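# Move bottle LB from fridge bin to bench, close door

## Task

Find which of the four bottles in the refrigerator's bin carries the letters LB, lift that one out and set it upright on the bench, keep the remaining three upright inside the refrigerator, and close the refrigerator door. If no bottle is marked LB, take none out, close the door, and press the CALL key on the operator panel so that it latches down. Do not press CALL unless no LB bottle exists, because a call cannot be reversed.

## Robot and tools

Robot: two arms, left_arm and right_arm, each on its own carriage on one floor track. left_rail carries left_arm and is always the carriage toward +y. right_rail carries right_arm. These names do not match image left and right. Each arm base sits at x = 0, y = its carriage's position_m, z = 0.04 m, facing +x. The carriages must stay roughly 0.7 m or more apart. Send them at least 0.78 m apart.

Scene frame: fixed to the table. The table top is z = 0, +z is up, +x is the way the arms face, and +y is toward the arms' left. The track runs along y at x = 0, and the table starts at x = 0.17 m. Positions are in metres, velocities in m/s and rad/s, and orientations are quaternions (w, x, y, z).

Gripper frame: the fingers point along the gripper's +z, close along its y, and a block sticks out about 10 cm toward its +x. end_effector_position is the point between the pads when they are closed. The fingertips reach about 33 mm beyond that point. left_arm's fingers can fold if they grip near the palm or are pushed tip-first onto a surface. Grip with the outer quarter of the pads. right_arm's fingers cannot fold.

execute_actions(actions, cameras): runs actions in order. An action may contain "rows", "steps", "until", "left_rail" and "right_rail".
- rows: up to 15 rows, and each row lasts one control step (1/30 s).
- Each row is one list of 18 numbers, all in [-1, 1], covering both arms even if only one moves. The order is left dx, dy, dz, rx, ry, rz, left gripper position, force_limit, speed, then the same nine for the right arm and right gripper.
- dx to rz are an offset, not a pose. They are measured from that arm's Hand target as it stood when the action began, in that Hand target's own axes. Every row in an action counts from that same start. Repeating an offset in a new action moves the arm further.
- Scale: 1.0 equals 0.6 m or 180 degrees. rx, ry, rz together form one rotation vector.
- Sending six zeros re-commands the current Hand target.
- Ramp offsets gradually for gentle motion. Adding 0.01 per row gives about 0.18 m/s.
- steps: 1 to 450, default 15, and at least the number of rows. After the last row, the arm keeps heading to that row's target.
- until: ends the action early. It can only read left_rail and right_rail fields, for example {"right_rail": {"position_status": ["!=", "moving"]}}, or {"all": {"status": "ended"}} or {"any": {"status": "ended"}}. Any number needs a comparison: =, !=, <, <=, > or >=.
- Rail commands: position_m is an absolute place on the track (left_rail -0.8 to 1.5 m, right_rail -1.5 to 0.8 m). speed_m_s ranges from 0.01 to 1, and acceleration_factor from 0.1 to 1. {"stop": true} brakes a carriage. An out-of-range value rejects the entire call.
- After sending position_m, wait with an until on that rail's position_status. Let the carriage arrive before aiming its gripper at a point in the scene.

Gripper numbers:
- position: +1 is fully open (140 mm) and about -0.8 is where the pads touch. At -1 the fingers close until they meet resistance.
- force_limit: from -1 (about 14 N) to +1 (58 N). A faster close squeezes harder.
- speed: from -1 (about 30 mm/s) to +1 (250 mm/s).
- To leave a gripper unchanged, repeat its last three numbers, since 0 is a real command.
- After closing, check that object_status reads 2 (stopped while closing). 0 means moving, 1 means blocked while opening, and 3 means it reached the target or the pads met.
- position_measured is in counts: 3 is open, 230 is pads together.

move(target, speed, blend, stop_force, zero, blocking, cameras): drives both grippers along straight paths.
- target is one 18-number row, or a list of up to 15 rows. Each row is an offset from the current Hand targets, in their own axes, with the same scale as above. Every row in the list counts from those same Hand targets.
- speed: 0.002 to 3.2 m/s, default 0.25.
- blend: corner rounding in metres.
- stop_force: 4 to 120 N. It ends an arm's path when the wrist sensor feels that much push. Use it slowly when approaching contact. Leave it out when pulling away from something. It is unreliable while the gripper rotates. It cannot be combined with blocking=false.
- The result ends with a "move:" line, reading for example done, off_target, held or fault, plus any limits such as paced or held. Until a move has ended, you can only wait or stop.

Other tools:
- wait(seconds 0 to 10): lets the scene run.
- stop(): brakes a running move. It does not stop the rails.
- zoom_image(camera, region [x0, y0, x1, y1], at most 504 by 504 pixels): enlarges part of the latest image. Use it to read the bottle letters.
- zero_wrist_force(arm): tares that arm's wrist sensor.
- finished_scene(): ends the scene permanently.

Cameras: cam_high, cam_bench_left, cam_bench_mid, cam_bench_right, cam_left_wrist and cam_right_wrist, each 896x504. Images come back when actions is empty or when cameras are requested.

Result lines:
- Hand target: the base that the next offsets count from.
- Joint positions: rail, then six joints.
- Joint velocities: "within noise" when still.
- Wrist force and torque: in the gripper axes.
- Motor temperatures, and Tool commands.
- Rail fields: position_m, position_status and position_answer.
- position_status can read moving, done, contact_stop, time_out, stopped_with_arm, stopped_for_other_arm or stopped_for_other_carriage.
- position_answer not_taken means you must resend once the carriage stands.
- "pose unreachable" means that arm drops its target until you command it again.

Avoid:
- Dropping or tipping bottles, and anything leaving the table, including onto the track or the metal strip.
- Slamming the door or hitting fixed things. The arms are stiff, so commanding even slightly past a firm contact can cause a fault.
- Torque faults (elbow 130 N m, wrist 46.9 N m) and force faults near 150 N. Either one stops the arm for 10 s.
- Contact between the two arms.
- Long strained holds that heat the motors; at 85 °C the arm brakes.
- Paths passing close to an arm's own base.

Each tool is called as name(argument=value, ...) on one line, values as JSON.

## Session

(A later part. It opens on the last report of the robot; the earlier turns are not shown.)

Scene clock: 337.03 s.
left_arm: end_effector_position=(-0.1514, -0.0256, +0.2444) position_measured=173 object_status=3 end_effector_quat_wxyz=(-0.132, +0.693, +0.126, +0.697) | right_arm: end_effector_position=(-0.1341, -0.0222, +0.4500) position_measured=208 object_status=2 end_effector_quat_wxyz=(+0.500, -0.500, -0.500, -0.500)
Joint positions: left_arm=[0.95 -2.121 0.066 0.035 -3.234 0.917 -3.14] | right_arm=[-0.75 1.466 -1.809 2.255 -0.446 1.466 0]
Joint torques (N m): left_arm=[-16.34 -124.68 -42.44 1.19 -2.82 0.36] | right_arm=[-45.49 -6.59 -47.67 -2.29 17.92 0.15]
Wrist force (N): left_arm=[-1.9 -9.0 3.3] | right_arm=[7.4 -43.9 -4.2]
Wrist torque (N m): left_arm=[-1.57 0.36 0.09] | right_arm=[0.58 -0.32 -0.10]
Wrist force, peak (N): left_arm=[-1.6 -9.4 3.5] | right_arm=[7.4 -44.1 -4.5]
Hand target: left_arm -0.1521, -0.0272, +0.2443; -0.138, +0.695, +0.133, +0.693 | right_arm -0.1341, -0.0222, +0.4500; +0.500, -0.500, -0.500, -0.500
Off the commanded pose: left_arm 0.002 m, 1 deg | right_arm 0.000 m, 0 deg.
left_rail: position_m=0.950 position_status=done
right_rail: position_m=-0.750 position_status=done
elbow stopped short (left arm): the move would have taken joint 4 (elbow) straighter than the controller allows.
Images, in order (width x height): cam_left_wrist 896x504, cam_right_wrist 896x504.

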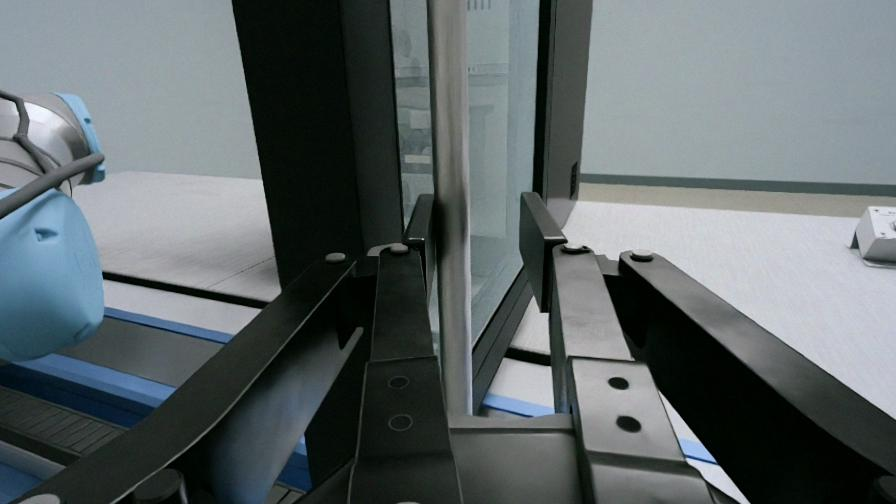

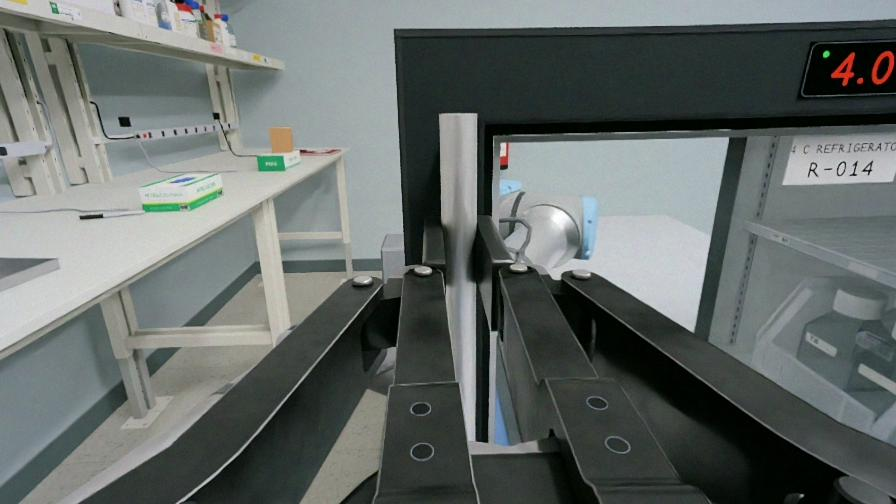

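move(target=[[0,-0.1255,0.0455,0,0,0,-0.35,0.5,-1,0,-0.009,0.135,0,0,0,-1,-0.2,-1]], speed=0.08, cameras=["cam_left_wrist"])

Scene clock: 350.77 s.
left_arm: end_effector_position=(-0.1550, +0.0528, +0.2448) position_measured=173 object_status=3 end_effector_quat_wxyz=(-0.138, +0.695, +0.133, +0.693) | right_arm: end_effector_position=(-0.1394, +0.0587, +0.4500) position_measured=208 object_status=2 end_effector_quat_wxyz=(+0.500, -0.500, -0.500, -0.500)
Joint positions: left_arm=[0.95 -2.156 -0.237 0.669 -3.576 0.97 -3.133] | right_arm=[-0.75 1.496 -1.655 2.131 -0.475 1.496 0]
Joint torques (N m): left_arm=[-16.29 -152.44 -40.01 1.42 -5.03 1.78] | right_arm=[-24.26 -10.21 -53.27 -6.47 15.51 0.61]
Wrist force (N): left_arm=[-1.1 -25.2 10.0] | right_arm=[7.4 -37.1 -14.5]
Wrist torque (N m): left_arm=[-1.21 0.34 -0.03] | right_arm=[0.63 -0.34 -0.11]
Wrist force, peak (N): left_arm=[4.1 -38.0 13.8] | right_arm=[17.8 -82.2 -19.2]
Hand target: left_arm -0.1550, +0.0529, +0.2448; -0.138, +0.695, +0.133, +0.693 | right_arm -0.1395, +0.0588, +0.4500; +0.500, -0.500, -0.500, -0.500
Off the commanded pose: left_arm 0.000 m, 0 deg | right_arm 0.000 m, 0 deg.
left_rail: position_m=0.950 position_status=done
right_rail: position_m=-0.750 position_status=done
move: done
Images, in order (width x height): cam_left_wrist 896x504.

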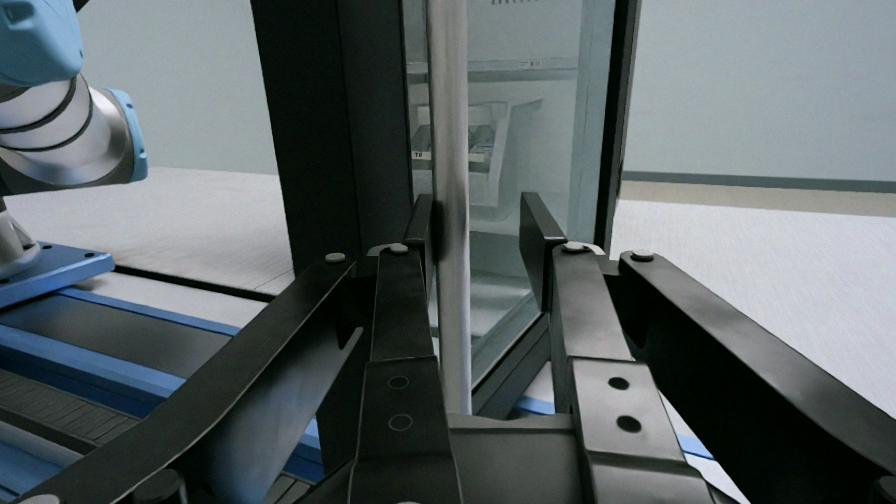

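move(target=[[0,-0.008,0,0,0,0,-0.35,0.5,-1,0,0,0,0,0,0,-1,-0.2,-1],[0,-0.008,-0.11,0,0,0,-0.35,0.5,-1,0,0,0,0,0,0,-1,-0.2,-1]], speed=0.08, cameras=["cam_left_wrist"])

Scene clock: 356.93 s.
left_arm: end_effector_position=(-0.2180, +0.0326, +0.2450) position_measured=173 object_status=3 end_effector_quat_wxyz=(-0.138, +0.695, +0.133, +0.693) | right_arm: end_effector_position=(-0.1395, +0.0588, +0.4500) position_measured=208 object_status=2 end_effector_quat_wxyz=(+0.500, -0.500, -0.500, -0.500)
Joint positions: left_arm=[0.95 -2.192 -0.094 0.363 -3.413 1.006 -3.133] | right_arm=[-0.75 1.496 -1.655 2.131 -0.475 1.496 0]
Joint torques (N m): left_arm=[-13.48 -123.63 -52.44 5.42 1.98 2.31] | right_arm=[-24.13 -39.3 -29.29 -2.36 11.84 -1.99]
Wrist force (N): left_arm=[-1.5 -8.8 2.5] | right_arm=[2.3 -34.9 4.9]
Wrist torque (N m): left_arm=[-1.84 0.17 -0.03] | right_arm=[0.46 -0.39 -0.14]
Wrist force, peak (N): left_arm=[-1.5 -25.2 10.1] | right_arm=[7.2 -37.3 -14.4]
Hand target: left_arm -0.2180, +0.0325, +0.2449; -0.138, +0.695, +0.133, +0.693 | right_arm -0.1395, +0.0588, +0.4500; +0.500, -0.500, -0.500, -0.500
Off the commanded pose: left_arm 0.000 m, 0 deg | right_arm 0.000 m, 0 deg.
left_rail: position_m=0.950 position_status=done
right_rail: position_m=-0.750 position_status=done
move: done
Images, in order (width x height): cam_left_wrist 896x504.

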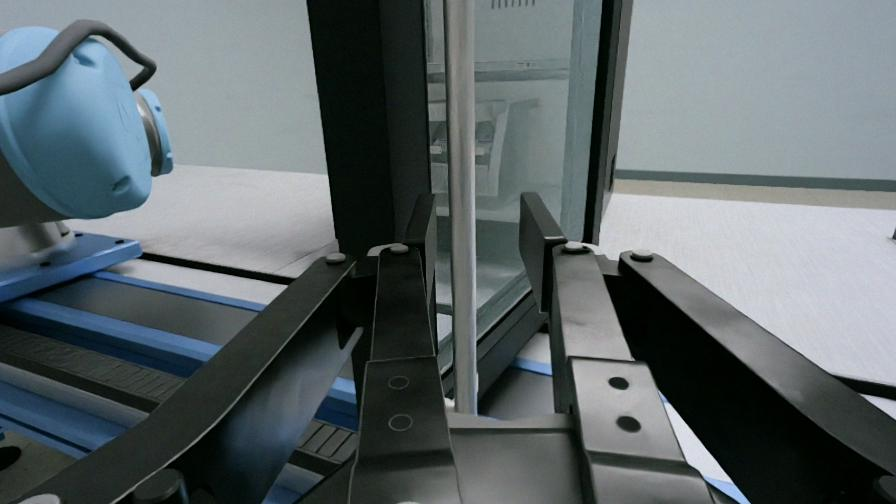

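move(target=[[0,-0.107,0.036,0.055,0,0,-0.35,0.5,-1,0,0,0,0,0,0,-1,-0.2,-1],[0,-0.292,0.111,0.03,0,0,-0.35,0.5,-1,0,0,0,0,0,0,-1,-0.2,-1],[0.192,-0.4,0.5,-0.122,0,0,-0.35,0.5,-1,0,0,0,0,0,0,-1,-0.2,-1]], speed=[0.1,0.2,0.3], blend=[0.02,0.03,0], cameras=["cam_left_wrist","cam_high"])

zoom_image(camera="cam_left_wrist", region=[300, 150, 620, 330])

Scene clock: 368.87 s.
left_arm: end_effector_position=(-0.0296, +0.3669, +0.3612) position_measured=173 object_status=3 end_effector_quat_wxyz=(-0.003, +0.709, -0.001, +0.705) | right_arm: end_effector_position=(-0.1395, +0.0588, +0.4500) position_measured=208 object_status=2 end_effector_quat_wxyz=(+0.500, -0.500, -0.500, -0.500)
Joint positions: left_arm=[0.95 -2.391 -0.953 1.941 -4.136 0.822 -3.131] | right_arm=[-0.75 1.496 -1.655 2.131 -0.475 1.496 0]
Joint torques (N m): left_arm=[-21.19 -96.48 -20.13 -0.64 -2.61 2.38] | right_arm=[-23.33 -43.66 -28.61 -2.23 14.16 -1.84]
Wrist force (N): left_arm=[-1.7 -8.6 2.3] | right_arm=[2.5 -35.3 5.3]
Wrist torque (N m): left_arm=[-1.80 0.18 -0.22] | right_arm=[0.37 -0.39 -0.14]
Wrist force, peak (N): left_arm=[-0.5 -10.6 4.4] | right_arm=[2.7 -35.6 5.2]
Hand target: left_arm -0.0295, +0.3669, +0.3612; -0.003, +0.709, -0.001, +0.705 | right_arm -0.1395, +0.0588, +0.4500; +0.500, -0.500, -0.500, -0.500
Off the commanded pose: left_arm 0.000 m, 0 deg | right_arm 0.000 m, 0 deg.
left_rail: position_m=0.950 position_status=done
right_rail: position_m=-0.750 position_status=done
move: done
Images, in order (width x height): cam_high 896x504, cam_left_wrist 896x504.

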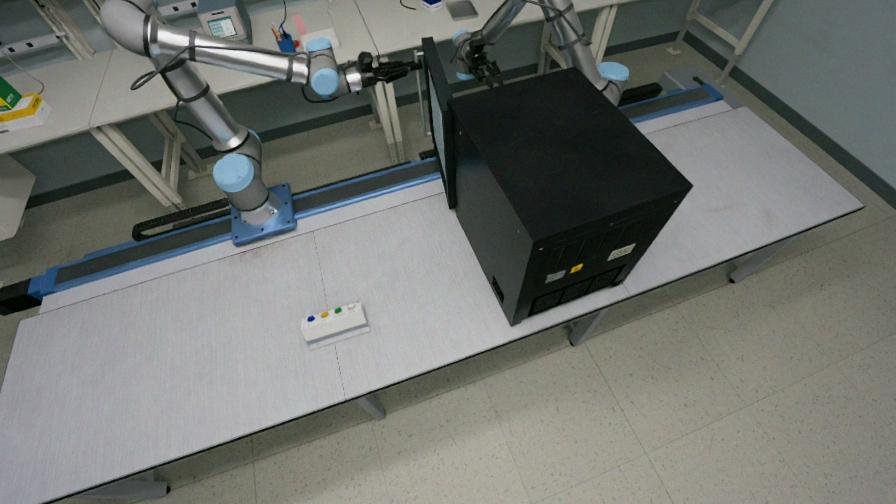

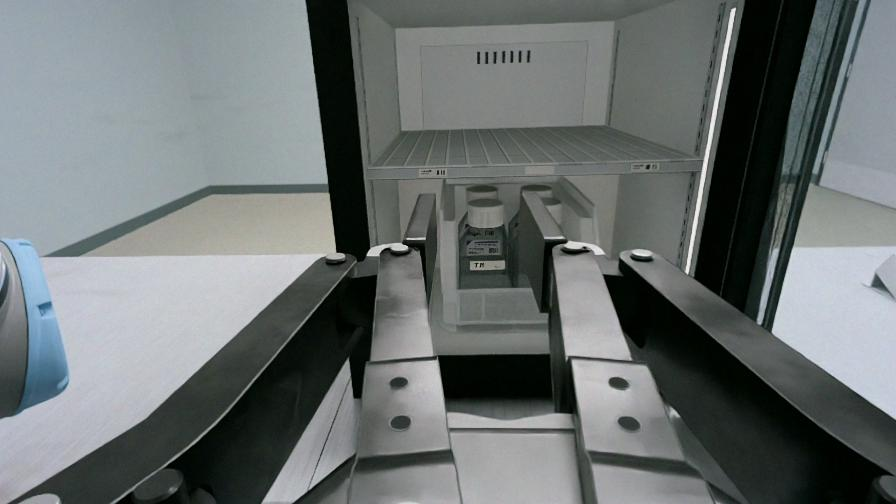

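Scaled by 1.575 from the camera's 896x504 image, which has a finer 1280x720 frame.

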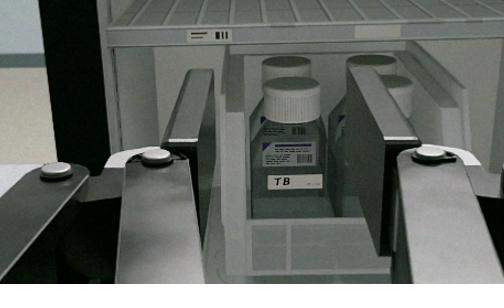

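move(target=[0,0.162,0.217,0,0,0,1,0.5,-0.3,0,0.001,-0.133,0,0,0,-1,-0.2,-1], speed=0.12, cameras=["cam_left_wrist","cam_high"])

zoom_image(camera="cam_left_wrist", region=[340, 140, 620, 300])

Scene clock: 377.77 s.
left_arm: end_effector_position=(+0.1007, +0.2701, +0.3601) position_measured=3 object_status=3 end_effector_quat_wxyz=(-0.003, +0.709, -0.001, +0.705) | right_arm: end_effector_position=(-0.1388, -0.0210, +0.4499) position_measured=209 object_status=2 end_effector_quat_wxyz=(+0.500, -0.500, -0.500, -0.500)
Joint positions: left_arm=[0.95 -2.153 -0.92 1.875 -4.105 0.584 -3.129] | right_arm=[-0.75 1.479 -1.804 2.251 -0.447 1.479 0]
Joint torques (N m): left_arm=[21.75 -73.04 -37.46 4.6 -2.54 2.13] | right_arm=[56.19 -53.87 -36.68 -4.57 -31.84 -1.32]
Wrist force (N): left_arm=[-1.2 -8.4 2.5] | right_arm=[-16.8 86.5 16.8]
Wrist torque (N m): left_arm=[-1.77 0.14 -0.22] | right_arm=[-0.04 -0.56 -0.03]
Wrist force, peak (N): left_arm=[-1.6 -9.6 1.2] | right_arm=[-16.8 86.5 16.8]
Hand target: left_arm +0.1008, +0.2700, +0.3601; -0.003, +0.709, -0.001, +0.705 | right_arm -0.1389, -0.0210, +0.4500; +0.500, -0.500, -0.500, -0.500
Off the commanded pose: left_arm 0.000 m, 0 deg | right_arm 0.000 m, 0 deg.
left_rail: position_m=0.950 position_status=done
right_rail: position_m=-0.750 position_status=done
move: done
Images, in order (width x height): cam_high 896x504, cam_left_wrist 896x504.

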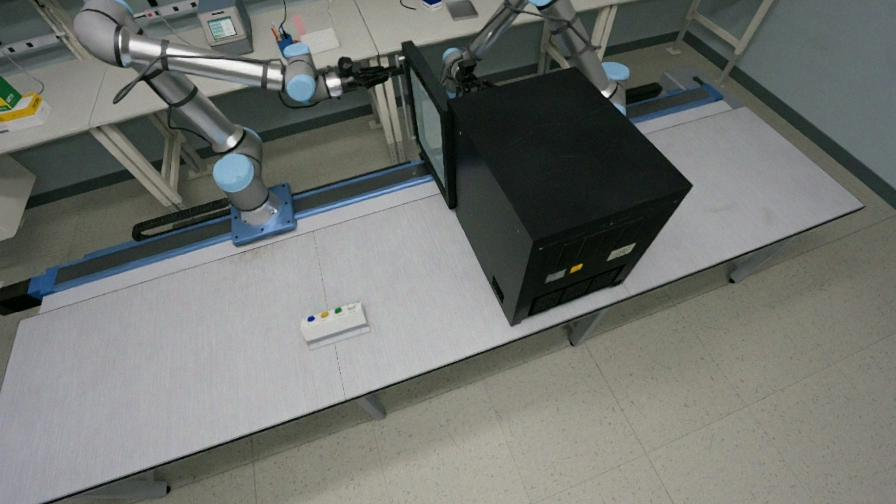

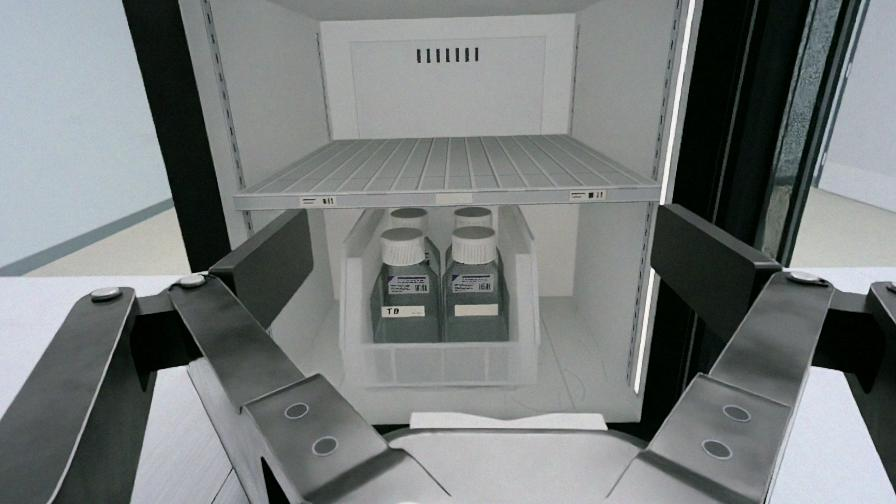

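Scaled by 1.800 from the camera's 896x504 image, which has a finer 1280x720 frame.

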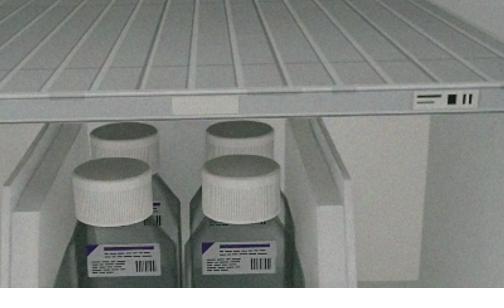

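move(target=[-0.158,0.02,0.24,0,0,0,-0.02,0.5,0,0,0.0057,0,0,0,0,-1,-0.2,-1], speed=0.15, cameras=["cam_left_wrist"])

zoom_image(camera="cam_left_wrist", region=[300, 100, 640, 300])

Scene clock: 408.43 s.
left_arm: end_effector_position=(+0.2443, +0.2588, +0.2646) position_measured=131 object_status=3 end_effector_quat_wxyz=(-0.003, +0.709, -0.001, +0.705) | right_arm: end_effector_position=(-0.1356, -0.0210, +0.4500) position_measured=209 object_status=2 end_effector_quat_wxyz=(+0.500, -0.500, -0.500, -0.500)
Joint positions: left_arm=[0.95 -1.961 -0.799 1.916 -4.27 0.392 -3.125] | right_arm=[-0.75 1.47 -1.806 2.253 -0.447 1.47 0]
Joint torques (N m): left_arm=[11 -69.4 -28.77 -2.39 -3.13 2.16] | right_arm=[-17.6 -40.12 -34.38 -2.5 0.92 2.85]
Wrist force (N): left_arm=[-1.3 -8.8 2.6] | right_arm=[-3.5 -6.2 2.9]
Wrist torque (N m): left_arm=[-1.82 0.09 -0.21] | right_arm=[0.35 -0.49 -0.12]
Wrist force, peak (N): left_arm=[-2.2 -8.9 3.4] | right_arm=[-18.9 90.5 17.6]
Hand target: left_arm +0.2444, +0.2588, +0.2645; -0.003, +0.709, -0.001, +0.705 | right_arm -0.1355, -0.0210, +0.4500; +0.500, -0.500, -0.500, -0.500
Off the commanded pose: left_arm 0.000 m, 0 deg | right_arm 0.000 m, 0 deg.
left_rail: position_m=0.950 position_status=done
right_rail: position_m=-0.750 position_status=done
move: done
Images, in order (width x height): cam_left_wrist 896x504.

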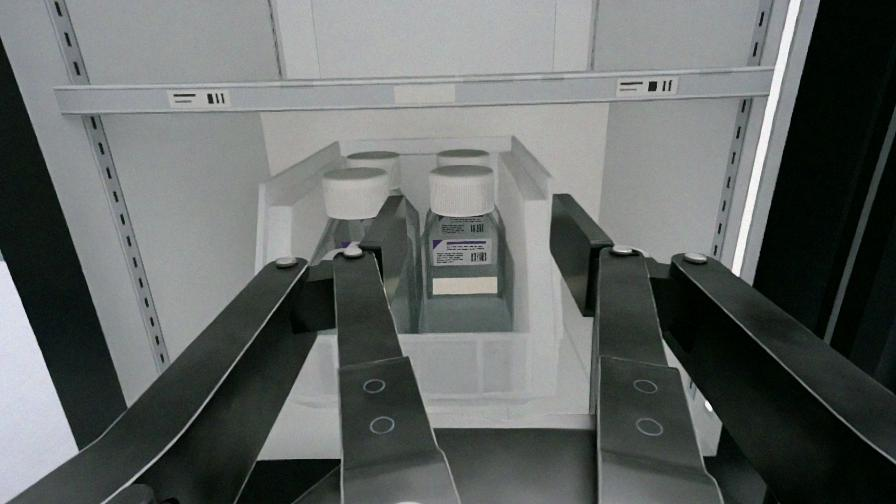

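Scaled by 1.482 from the camera's 896x504 image, which has a finer 1280x720 frame.

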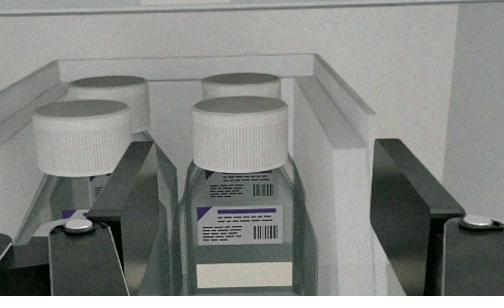

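move(target=[[-0.021,-0.007,0.05,0,0,0,-0.02,0.5,0,0,0,0,0,0,0,-1,-0.2,-1],[-0.021,-0.007,0.234,0,0,0,-0.02,0.5,0,0,0,0,0,0,0,-1,-0.2,-1]], speed=0.1, stop_force=8, cameras=["cam_left_wrist"])

zoom_image(camera="cam_left_wrist", region=[300, 100, 640, 300])

Scene clock: 427.13 s.
left_arm: end_effector_position=(+0.3847, +0.2633, +0.2513) position_measured=131 object_status=3 end_effector_quat_wxyz=(-0.003, +0.709, -0.001, +0.705) | right_arm: end_effector_position=(-0.1355, -0.0210, +0.4500) position_measured=209 object_status=2 end_effector_quat_wxyz=(+0.500, -0.500, -0.500, -0.500)
Joint positions: left_arm=[0.95 -1.762 -0.785 1.931 -4.311 0.193 -3.112] | right_arm=[-0.75 1.47 -1.806 2.253 -0.447 1.47 0]
Joint torques (N m): left_arm=[18.83 -72.66 -30.52 -1.26 -4.49 1.92] | right_arm=[-18.75 -15.78 -33.34 -2.18 5.8 2.31]
Wrist force (N): left_arm=[-1.3 -12.6 -0.4] | right_arm=[-2.4 -7.4 2.4]
Wrist torque (N m): left_arm=[-1.75 0.10 -0.20] | right_arm=[0.39 -0.48 -0.12]
Wrist force, peak (N): left_arm=[-1.4 -13.1 -0.4] | right_arm=[-3.1 -8.3 3.1]
Hand target: left_arm +0.3847, +0.2633, +0.2513; -0.003, +0.709, -0.001, +0.705 | right_arm -0.1355, -0.0210, +0.4500; +0.500, -0.500, -0.500, -0.500
Off the commanded pose: left_arm 0.000 m, 0 deg | right_arm 0.000 m, 0 deg.
left_rail: position_m=0.950 position_status=done
right_rail: position_m=-0.750 position_status=done
move: done
Images, in order (width x height): cam_left_wrist 896x504.

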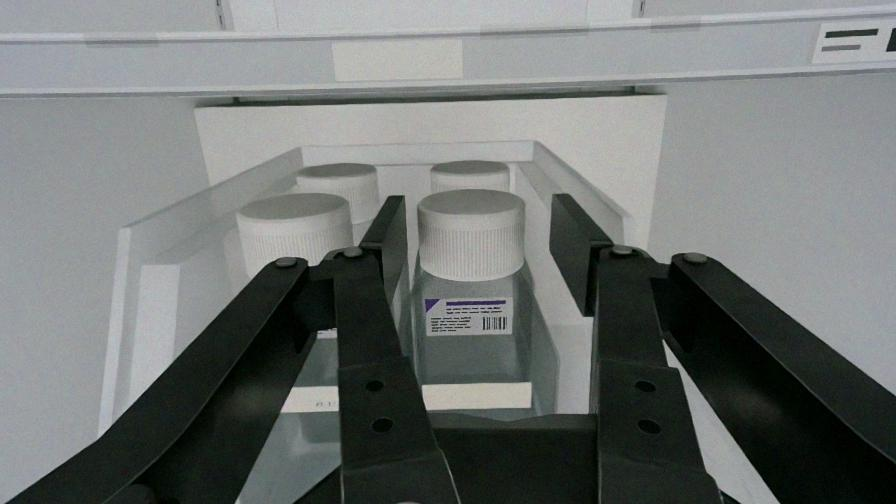

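Scaled by 1.482 from the camera's 896x504 image, which has a finer 1280x720 frame.

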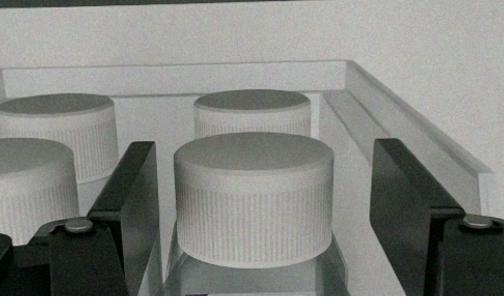

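execute_actions(actions=[{"rows":[[-0.007,-0.005,0.008,0,0,0,-0.02,0.5,0,0,0,0,0,0,0,-1,-0.2,-1]],"steps":20},{"rows":[[0,0,0,0,0,0,-1,-0.3,-1,0,0,0,0,0,0,-1,-0.2,-1]],"steps":60}], cameras=["cam_left_wrist"])

Scene clock: 435.53 s.
left_arm: end_effector_position=(+0.3895, +0.2663, +0.2471) position_measured=159 object_status=2 end_effector_quat_wxyz=(-0.003, +0.709, -0.001, +0.705) | right_arm: end_effector_position=(-0.1355, -0.0210, +0.4500) position_measured=209 object_status=2 end_effector_quat_wxyz=(+0.500, -0.500, -0.500, -0.500)
Joint positions: left_arm=[0.95 -1.756 -0.78 1.935 -4.321 0.187 -3.111] | right_arm=[-0.75 1.47 -1.806 2.253 -0.447 1.47 0]
Joint torques (N m): left_arm=[19.3 -71.71 -16.8 -0.18 -2.03 2.3] | right_arm=[-11.06 -16.86 -34.65 -1.55 5.15 2.14]
Wrist force (N): left_arm=[-0.2 -8.6 1.5] | right_arm=[-2.4 -8.0 2.7]
Wrist torque (N m): left_arm=[-1.88 0.20 -0.42] | right_arm=[0.38 -0.52 -0.12]
Wrist force, peak (N): left_arm=[-1.2 -13.2 -0.8] | right_arm=[-2.4 -8.5 2.6]
Hand target: left_arm +0.3895, +0.2663, +0.2471; -0.003, +0.709, -0.001, +0.705 | right_arm -0.1355, -0.0210, +0.4500; +0.500, -0.500, -0.500, -0.500
Off the commanded pose: left_arm 0.000 m, 0 deg | right_arm 0.000 m, 0 deg.
left_rail: position_m=0.950 position_status=done
right_rail: position_m=-0.750 position_status=done
Images, in order (width x height): cam_left_wrist 896x504.

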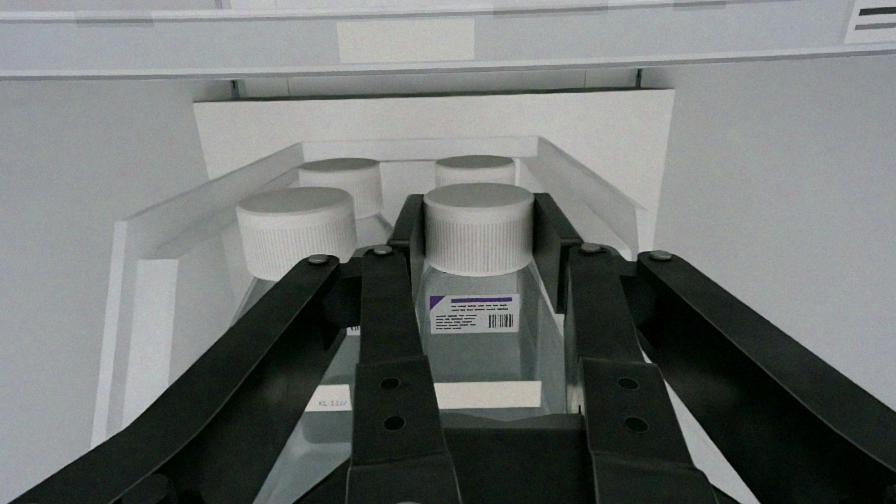

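move(target=[0.05,0,0,0,0,0,-1,-0.3,-1,0,0,0,0,0,0,-1,-0.2,-1], speed=0.06, cameras=["cam_left_wrist"])

Scene clock: 438.47 s.
left_arm: end_effector_position=(+0.3896, +0.2661, +0.2770) position_measured=159 object_status=2 end_effector_quat_wxyz=(-0.003, +0.709, -0.001, +0.705) | right_arm: end_effector_position=(-0.1355, -0.0210, +0.4500) position_measured=209 object_status=2 end_effector_quat_wxyz=(+0.500, -0.500, -0.500, -0.500)
Joint positions: left_arm=[0.95 -1.756 -0.827 1.941 -4.281 0.187 -3.111] | right_arm=[-0.75 1.47 -1.806 2.253 -0.447 1.47 0]
Joint torques (N m): left_arm=[17.98 -102.25 -15.56 4.4 -3.24 -3.61] | right_arm=[-7.74 -14.83 -34.65 -1.6 4.85 2.02]
Wrist force (N): left_arm=[-5.3 -8.5 2.1] | right_arm=[-2.0 -8.1 2.7]
Wrist torque (N m): left_arm=[-1.77 0.02 0.10] | right_arm=[0.38 -0.42 -0.13]
Wrist force, peak (N): left_arm=[-6.8 -8.9 2.1] | right_arm=[-2.6 -8.4 2.9]
Hand target: left_arm +0.3896, +0.2661, +0.2771; -0.003, +0.709, -0.001, +0.705 | right_arm -0.1355, -0.0210, +0.4500; +0.500, -0.500, -0.500, -0.500
Off the commanded pose: left_arm 0.000 m, 0 deg | right_arm 0.000 m, 0 deg.
left_rail: position_m=0.950 position_status=done
right_rail: position_m=-0.750 position_status=done
move: done
Images, in order (width x height): cam_left_wrist 896x504.

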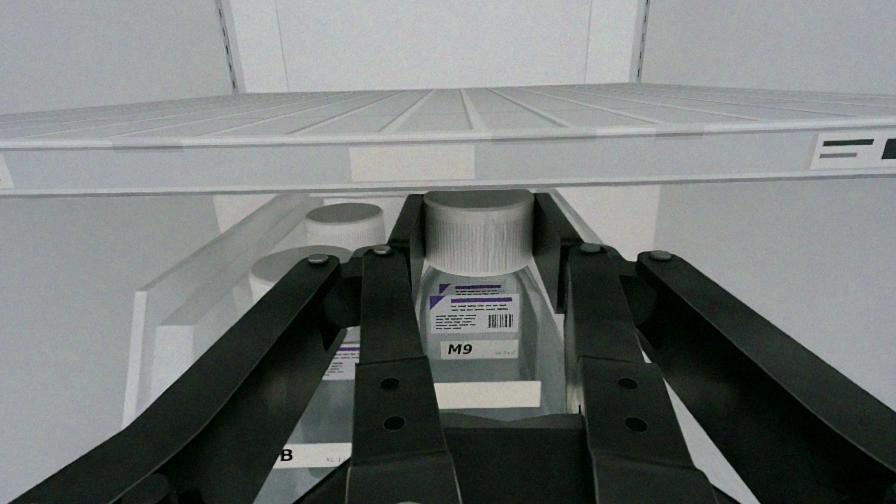

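move(target=[[-0.04,0,0,0,0,0,-1,-0.3,-1,0,0,0,0,0,0,-1,-0.2,-1],[-0.0492,0,0,0,0,0,-1,-0.3,-1,0,0,0,0,0,0,-1,-0.2,-1]], speed=[0.06,0.02])

execute_actions(actions=[{"rows":[[0,0,0,0,0,0,-0.02,-0.3,-0.7,0,0,0,0,0,0,-1,-0.2,-1]],"steps":30}])

move(target=[[0,0,-0.12,0,0,0,-0.02,-0.3,-0.5,0,0,0,0,0,0,-1,-0.2,-1],[0.06,-0.11,-0.14,0,0,0,-0.02,-0.3,-0.5,0,0,0,0,0,0,-1,-0.2,-1]], speed=[0.1,0.15], cameras=["cam_left_wrist"])

zoom_image(camera="cam_left_wrist", region=[330, 180, 590, 440])

Scene clock: 453.27 s.
left_arm: end_effector_position=(+0.3895, +0.2663, +0.2477) position_measured=159 object_status=2 end_effector_quat_wxyz=(-0.003, +0.709, -0.001, +0.705) | right_arm: end_effector_position=(-0.1355, -0.0210, +0.4500) position_measured=209 object_status=2 end_effector_quat_wxyz=(+0.500, -0.500, -0.500, -0.500)
Joint positions: left_arm=[0.95 -1.756 -0.781 1.935 -4.32 0.187 -3.111] | right_arm=[-0.75 1.47 -1.806 2.253 -0.447 1.47 0]
Joint torques (N m): left_arm=[-18.74 -70.8 -28.69 -1.99 1.56 1.8] | right_arm=[-0.79 -18.01 -34.12 -2.23 5.12 1.89]
Wrist force (N): left_arm=[-5.4 -8.7 2.4] | right_arm=[-1.7 -8.1 2.6]
Wrist torque (N m): left_arm=[-1.82 0.04 -0.23] | right_arm=[0.39 -0.50 -0.12]
Wrist force, peak (N): left_arm=[-6.4 -8.7 2.3] | right_arm=[-2.0 -8.5 2.9]
Hand target: left_arm +0.3895, +0.2663, +0.2476; -0.003, +0.709, -0.001, +0.705 | right_arm -0.1355, -0.0210, +0.4500; +0.500, -0.500, -0.500, -0.500
Off the commanded pose: left_arm 0.000 m, 0 deg | right_arm 0.000 m, 0 deg.
left_rail: position_m=0.950 position_status=done
right_rail: position_m=-0.750 position_status=done
move: done

Scene clock: 454.47 s.
left_arm: end_effector_position=(+0.3895, +0.2663, +0.2476) position_measured=131 object_status=3 end_effector_quat_wxyz=(-0.003, +0.709, -0.001, +0.705) | right_arm: end_effector_position=(-0.1355, -0.0210, +0.4500) position_measured=209 object_status=2 end_effector_quat_wxyz=(+0.500, -0.500, -0.500, -0.500)
Joint positions: left_arm=[0.95 -1.756 -0.781 1.935 -4.321 0.187 -3.111] | right_arm=[-0.75 1.47 -1.806 2.253 -0.447 1.47 0]
Joint torques (N m): left_arm=[-19.45 -70.82 -28.21 -1.96 1.12 2.71] | right_arm=[-1.71 -15.74 -34.39 -2.12 5.57 2.13]
Wrist force (N): left_arm=[-1.4 -8.5 2.1] | right_arm=[-2.4 -8.2 2.6]
Wrist torque (N m): left_arm=[-1.78 0.12 -0.23] | right_arm=[0.35 -0.43 -0.12]
Wrist force, peak (N): left_arm=[-5.5 -8.5 2.4] | right_arm=[-2.1 -8.5 2.8]
Hand target: left_arm +0.3895, +0.2663, +0.2476; -0.003, +0.709, -0.001, +0.705 | right_arm -0.1355, -0.0210, +0.4500; +0.500, -0.500, -0.500, -0.500
Off the commanded pose: left_arm 0.000 m, 0 deg | right_arm 0.000 m, 0 deg.
left_rail: position_m=0.950 position_status=done
right_rail: position_m=-0.750 position_status=done

Scene clock: 456.67 s.
left_arm: end_effector_position=(+0.3056, +0.3318, +0.2843) position_measured=131 object_status=3 end_effector_quat_wxyz=(-0.003, +0.709, -0.001, +0.705) | right_arm: end_effector_position=(-0.1355, -0.0210, +0.4500) position_measured=209 object_status=2 end_effector_quat_wxyz=(+0.500, -0.500, -0.500, -0.500)
Joint positions: left_arm=[0.95 -1.912 -0.891 2.083 -4.348 0.343 -3.123] | right_arm=[-0.75 1.47 -1.806 2.253 -0.447 1.47 0]
Joint torques (N m): left_arm=[-20.03 -93.7 -12.27 -1.19 2.87 -2.96] | right_arm=[-4.49 -15.99 -34.62 -2.15 5.54 1.51]
Wrist force (N): left_arm=[-1.5 -8.7 2.1] | right_arm=[-2.0 -7.9 2.5]
Wrist torque (N m): left_arm=[-1.82 0.16 0.11] | right_arm=[0.41 -0.53 -0.12]
Wrist force, peak (N): left_arm=[-0.7 -9.9 2.3] | right_arm=[-2.5 -8.5 2.8]
Hand target: left_arm +0.3056, +0.3319, +0.2844; -0.003, +0.709, -0.001, +0.705 | right_arm -0.1355, -0.0210, +0.4500; +0.500, -0.500, -0.500, -0.500
Off the commanded pose: left_arm 0.000 m, 0 deg | right_arm 0.000 m, 0 deg.
left_rail: position_m=0.950 position_status=done
right_rail: position_m=-0.750 position_status=done
move: done
Images, in order (width x height): cam_left_wrist 896x504.

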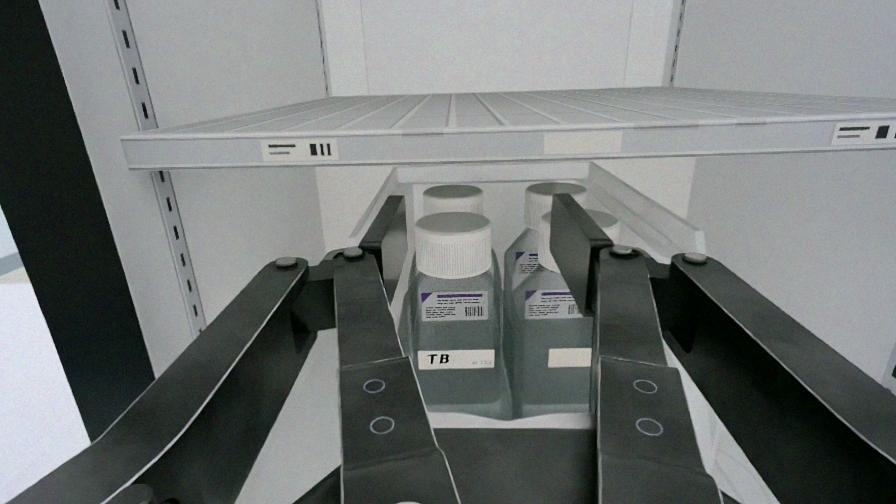

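Scaled by 1.938 from the camera's 896x504 image, which has a finer 1280x720 frame.

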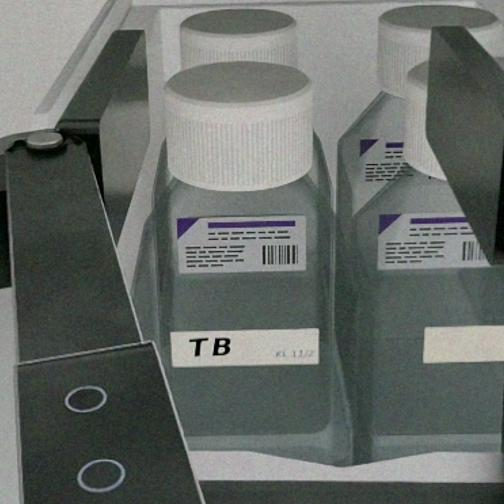

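move(target=[-0.12,0.02,-0.09,0,0,0,0.6,-0.3,0,0,0,0,0,0,0,-1,-0.2,-1], speed=0.2, cameras=["cam_left_wrist"])

zoom_image(camera="cam_left_wrist", region=[370, 120, 630, 380])

Scene clock: 462.50 s.
left_arm: end_effector_position=(+0.2513, +0.3203, +0.2127) position_measured=53 object_status=3 end_effector_quat_wxyz=(-0.003, +0.709, -0.001, +0.705) | right_arm: end_effector_position=(-0.1355, -0.0210, +0.4500) position_measured=209 object_status=2 end_effector_quat_wxyz=(+0.500, -0.500, -0.500, -0.500)
Joint positions: left_arm=[0.95 -1.989 -0.756 2.029 -4.426 0.419 -3.125] | right_arm=[-0.75 1.47 -1.806 2.253 -0.447 1.47 0]
Joint torques (N m): left_arm=[-19.6 -63.49 -21.97 -1.53 2.54 2.37] | right_arm=[-4.1 -17.27 -34.5 -1.94 5.34 1.61]
Wrist force (N): left_arm=[-1.6 -8.4 2.4] | right_arm=[-2.2 -7.9 2.8]
Wrist torque (N m): left_arm=[-1.73 0.22 -0.21] | right_arm=[0.43 -0.46 -0.12]
Wrist force, peak (N): left_arm=[-0.1 -8.9 3.4] | right_arm=[-2.3 -8.3 3.0]
Hand target: left_arm +0.2513, +0.3203, +0.2125; -0.003, +0.709, -0.001, +0.705 | right_arm -0.1355, -0.0210, +0.4500; +0.500, -0.500, -0.500, -0.500
Off the commanded pose: left_arm 0.000 m, 0 deg | right_arm 0.000 m, 0 deg.
left_rail: position_m=0.950 position_status=done
right_rail: position_m=-0.750 position_status=done
move: done
Images, in order (width x height): cam_left_wrist 896x504.

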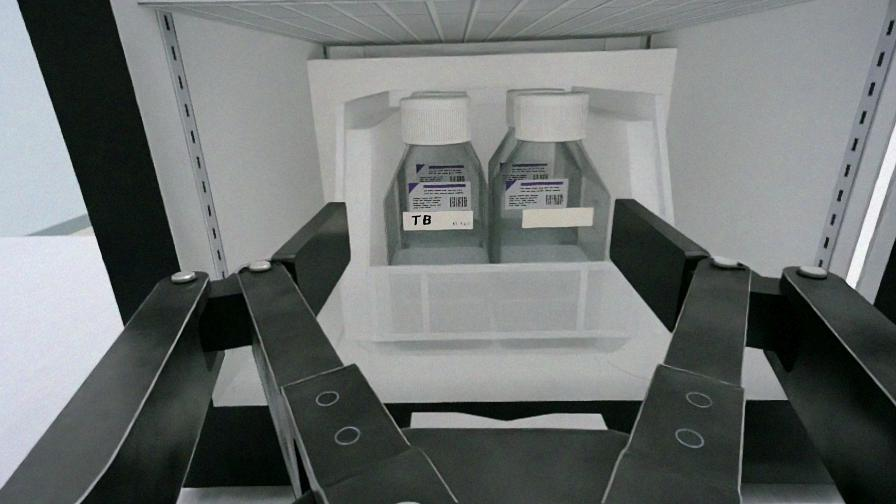

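Scaled by 1.938 from the camera's 896x504 image, which has a finer 1280x720 frame.

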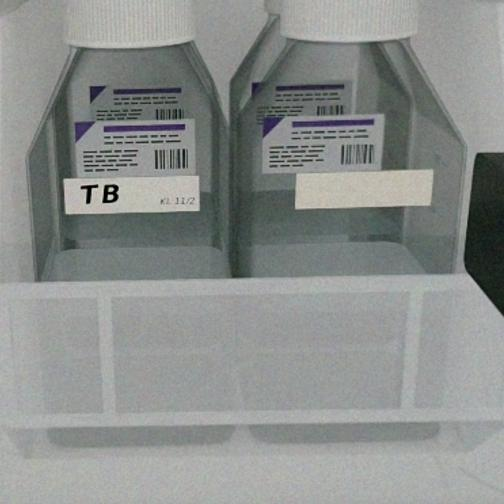

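move(target=[0.025,-0.2,-0.07,-0.139,0,0,0.6,-0.3,0,0,0,0,0,0,0,-1,-0.2,-1], speed=0.25, cameras=["cam_left_wrist"])

zoom_image(camera="cam_left_wrist", region=[390, 80, 610, 300])

Scene clock: 474.33 s.
left_arm: end_effector_position=(+0.2092, +0.4401, +0.2285) position_measured=53 object_status=3 end_effector_quat_wxyz=(+0.151, +0.692, -0.154, +0.688) | right_arm: end_effector_position=(-0.1355, -0.0210, +0.4500) position_measured=209 object_status=2 end_effector_quat_wxyz=(+0.500, -0.500, -0.500, -0.500)
Joint positions: left_arm=[0.95 -2.313 -0.844 2.532 -4.852 0.307 -3.117] | right_arm=[-0.75 1.47 -1.806 2.253 -0.447 1.47 0]
Joint torques (N m): left_arm=[-21.55 -42.19 13.24 -0.95 2.41 1.87] | right_arm=[-1 -17.39 -32.62 -2.75 5.46 1.48]
Wrist force (N): left_arm=[-1.6 -8.2 2.5] | right_arm=[-2.3 -8.1 2.8]
Wrist torque (N m): left_arm=[-1.71 0.20 -0.22] | right_arm=[0.37 -0.44 -0.12]
Wrist force, peak (N): left_arm=[-1.1 -10.4 1.7] | right_arm=[-2.3 -8.6 2.9]
Hand target: left_arm +0.2091, +0.4402, +0.2284; +0.151, +0.692, -0.154, +0.688 | right_arm -0.1355, -0.0210, +0.4500; +0.500, -0.500, -0.500, -0.500
Off the commanded pose: left_arm 0.000 m, 0 deg | right_arm 0.000 m, 0 deg.
left_rail: position_m=0.950 position_status=done
right_rail: position_m=-0.750 position_status=done
move: done
Images, in order (width x height): cam_left_wrist 896x504.

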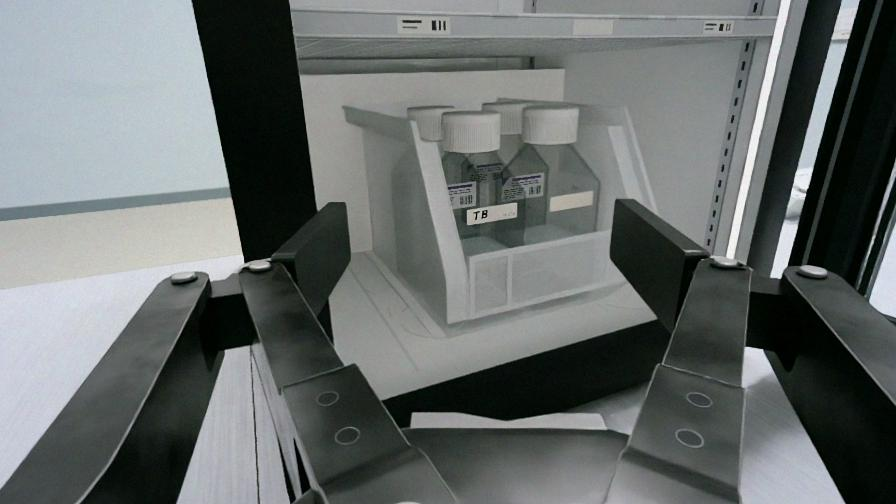

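Scaled by 2.291 from the camera's 896x504 image, which has a finer 1280x720 frame.

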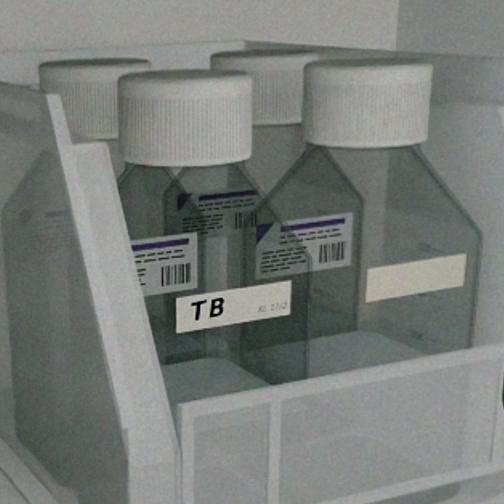

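move(target=[[0.032,0.1164,0.1296,0.139,0,0,-0.02,-0.3,0,0,0,0,0,0,0,-1,-0.2,-1],[0.032,0.0185,0.3395,0.139,0,0,-0.02,-0.3,0,0,0,0,0,0,0,-1,-0.2,-1]], speed=[0.25,0.1], cameras=["cam_left_wrist"])

Scene clock: 493.60 s.
left_arm: end_effector_position=(+0.3891, +0.3441, +0.2463) position_measured=131 object_status=3 end_effector_quat_wxyz=(-0.003, +0.709, -0.001, +0.705) | right_arm: end_effector_position=(-0.1355, -0.0210, +0.4500) position_measured=209 object_status=2 end_effector_quat_wxyz=(+0.500, -0.500, -0.500, -0.500)
Joint positions: left_arm=[0.95 -1.781 -0.83 2.095 -4.428 0.212 -3.114] | right_arm=[-0.75 1.47 -1.806 2.253 -0.447 1.47 0]
Joint torques (N m): left_arm=[22.98 -66.05 -22.68 -1.53 -2.49 2.2] | right_arm=[-0.6 -17.49 -33.55 -2.88 5.4 1.81]
Wrist force (N): left_arm=[-1.4 -8.4 2.5] | right_arm=[-2.2 -8.4 2.7]
Wrist torque (N m): left_arm=[-1.75 0.12 -0.22] | right_arm=[0.30 -0.47 -0.12]
Wrist force, peak (N): left_arm=[-1.7 -9.9 1.6] | right_arm=[-2.2 -8.5 2.8]
Hand target: left_arm +0.3893, +0.3441, +0.2462; -0.003, +0.709, -0.001, +0.705 | right_arm -0.1355, -0.0210, +0.4500; +0.500, -0.500, -0.500, -0.500
Off the commanded pose: left_arm 0.000 m, 0 deg | right_arm 0.000 m, 0 deg.
left_rail: position_m=0.950 position_status=done
right_rail: position_m=-0.750 position_status=done
move: done
Images, in order (width x height): cam_left_wrist 896x504.

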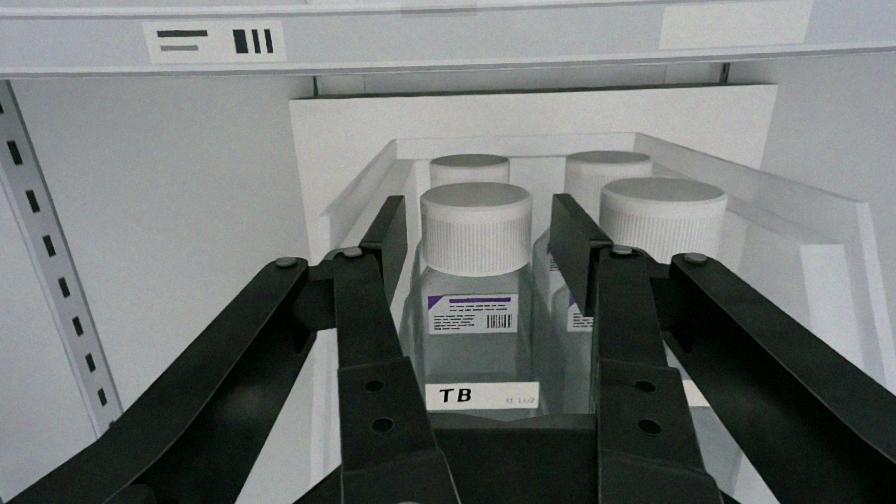

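execute_actions(actions=[{"rows":[[0,-0.003,0,0,0,0,-1,-0.3,-1,0,0,0,0,0,0,-1,-0.2,-1]],"steps":65}])

move(target=[0.05,0,0,0,0,0,-1,-0.3,-1,0,0,0,0,0,0,-1,-0.2,-1], speed=0.06, cameras=["cam_left_wrist"])

zoom_image(camera="cam_left_wrist", region=[400, 180, 560, 430])

Scene clock: 499.13 s.
left_arm: end_effector_position=(+0.3893, +0.3459, +0.2463) position_measured=159 object_status=2 end_effector_quat_wxyz=(-0.003, +0.709, -0.001, +0.705) | right_arm: end_effector_position=(-0.1355, -0.0210, +0.4500) position_measured=209 object_status=2 end_effector_quat_wxyz=(+0.500, -0.500, -0.500, -0.500)
Joint positions: left_arm=[0.95 -1.782 -0.831 2.099 -4.431 0.213 -3.114] | right_arm=[-0.75 1.47 -1.806 2.253 -0.447 1.47 0]
Joint torques (N m): left_arm=[-18.73 -97.79 -10.02 0.12 -0.72 -2.27] | right_arm=[-5.02 -16.88 -34.67 -2.72 5.08 1.14]
Wrist force (N): left_arm=[-3.9 -8.6 2.3] | right_arm=[-2.0 -8.1 2.9]
Wrist torque (N m): left_arm=[-1.75 0.09 -0.24] | right_arm=[0.36 -0.44 -0.12]
Wrist force, peak (N): left_arm=[-4.4 -8.8 2.3] | right_arm=[-1.9 -8.4 3.2]
Hand target: left_arm +0.3893, +0.3459, +0.2463; -0.003, +0.709, -0.001, +0.705 | right_arm -0.1355, -0.0210, +0.4500; +0.500, -0.500, -0.500, -0.500
Off the commanded pose: left_arm 0.000 m, 0 deg | right_arm 0.000 m, 0 deg.
left_rail: position_m=0.950 position_status=done
right_rail: position_m=-0.750 position_status=done

Scene clock: 500.10 s.
left_arm: end_effector_position=(+0.3894, +0.3457, +0.2762) position_measured=159 object_status=2 end_effector_quat_wxyz=(-0.003, +0.709, -0.002, +0.705) | right_arm: end_effector_position=(-0.1355, -0.0210, +0.4500) position_measured=209 object_status=2 end_effector_quat_wxyz=(+0.500, -0.500, -0.500, -0.500)
Joint positions: left_arm=[0.95 -1.781 -0.885 2.106 -4.385 0.212 -3.114] | right_arm=[-0.75 1.47 -1.806 2.253 -0.447 1.47 0]
Joint torques (N m): left_arm=[19.94 -95.5 -10.21 3.32 -2.22 -2.3] | right_arm=[-2.75 -18.3 -33.97 -2.69 5.02 1.94]
Wrist force (N): left_arm=[-5.1 -8.4 2.0] | right_arm=[-1.7 -8.0 2.5]
Wrist torque (N m): left_arm=[-1.76 0.06 0.11] | right_arm=[0.38 -0.47 -0.12]
Wrist force, peak (N): left_arm=[-6.0 -8.6 2.4] | right_arm=[-1.6 -8.4 3.0]
Hand target: left_arm +0.3894, +0.3457, +0.2763; -0.003, +0.709, -0.001, +0.705 | right_arm -0.1355, -0.0210, +0.4500; +0.500, -0.500, -0.500, -0.500
Off the commanded pose: left_arm 0.000 m, 0 deg | right_arm 0.000 m, 0 deg.
left_rail: position_m=0.950 position_status=done
right_rail: position_m=-0.750 position_status=done
move: done
Images, in order (width x height): cam_left_wrist 896x504.

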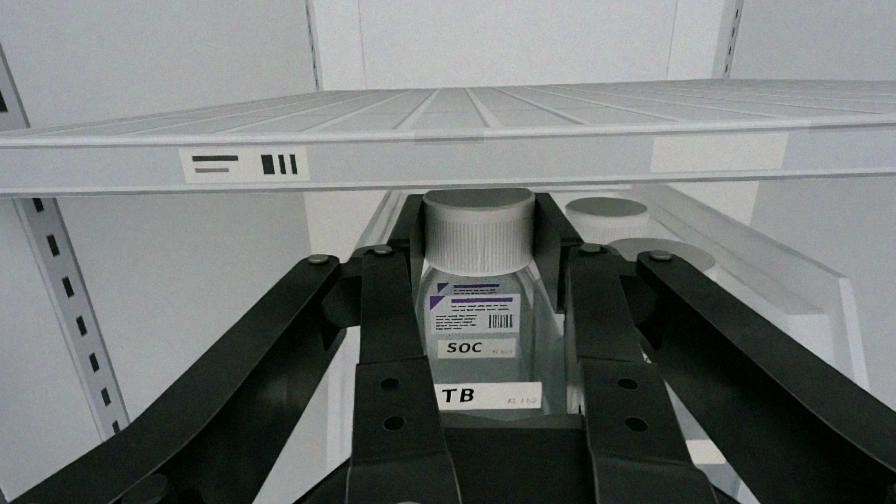

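Scaled by 2.016 from the camera's 896x504 image, which has a finer 1280x720 frame.

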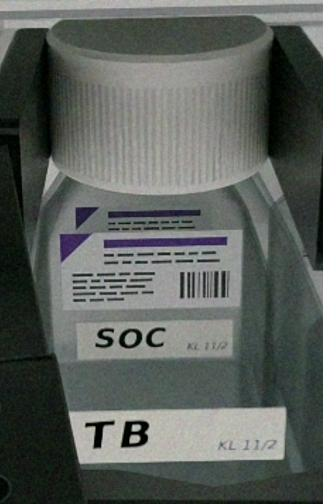

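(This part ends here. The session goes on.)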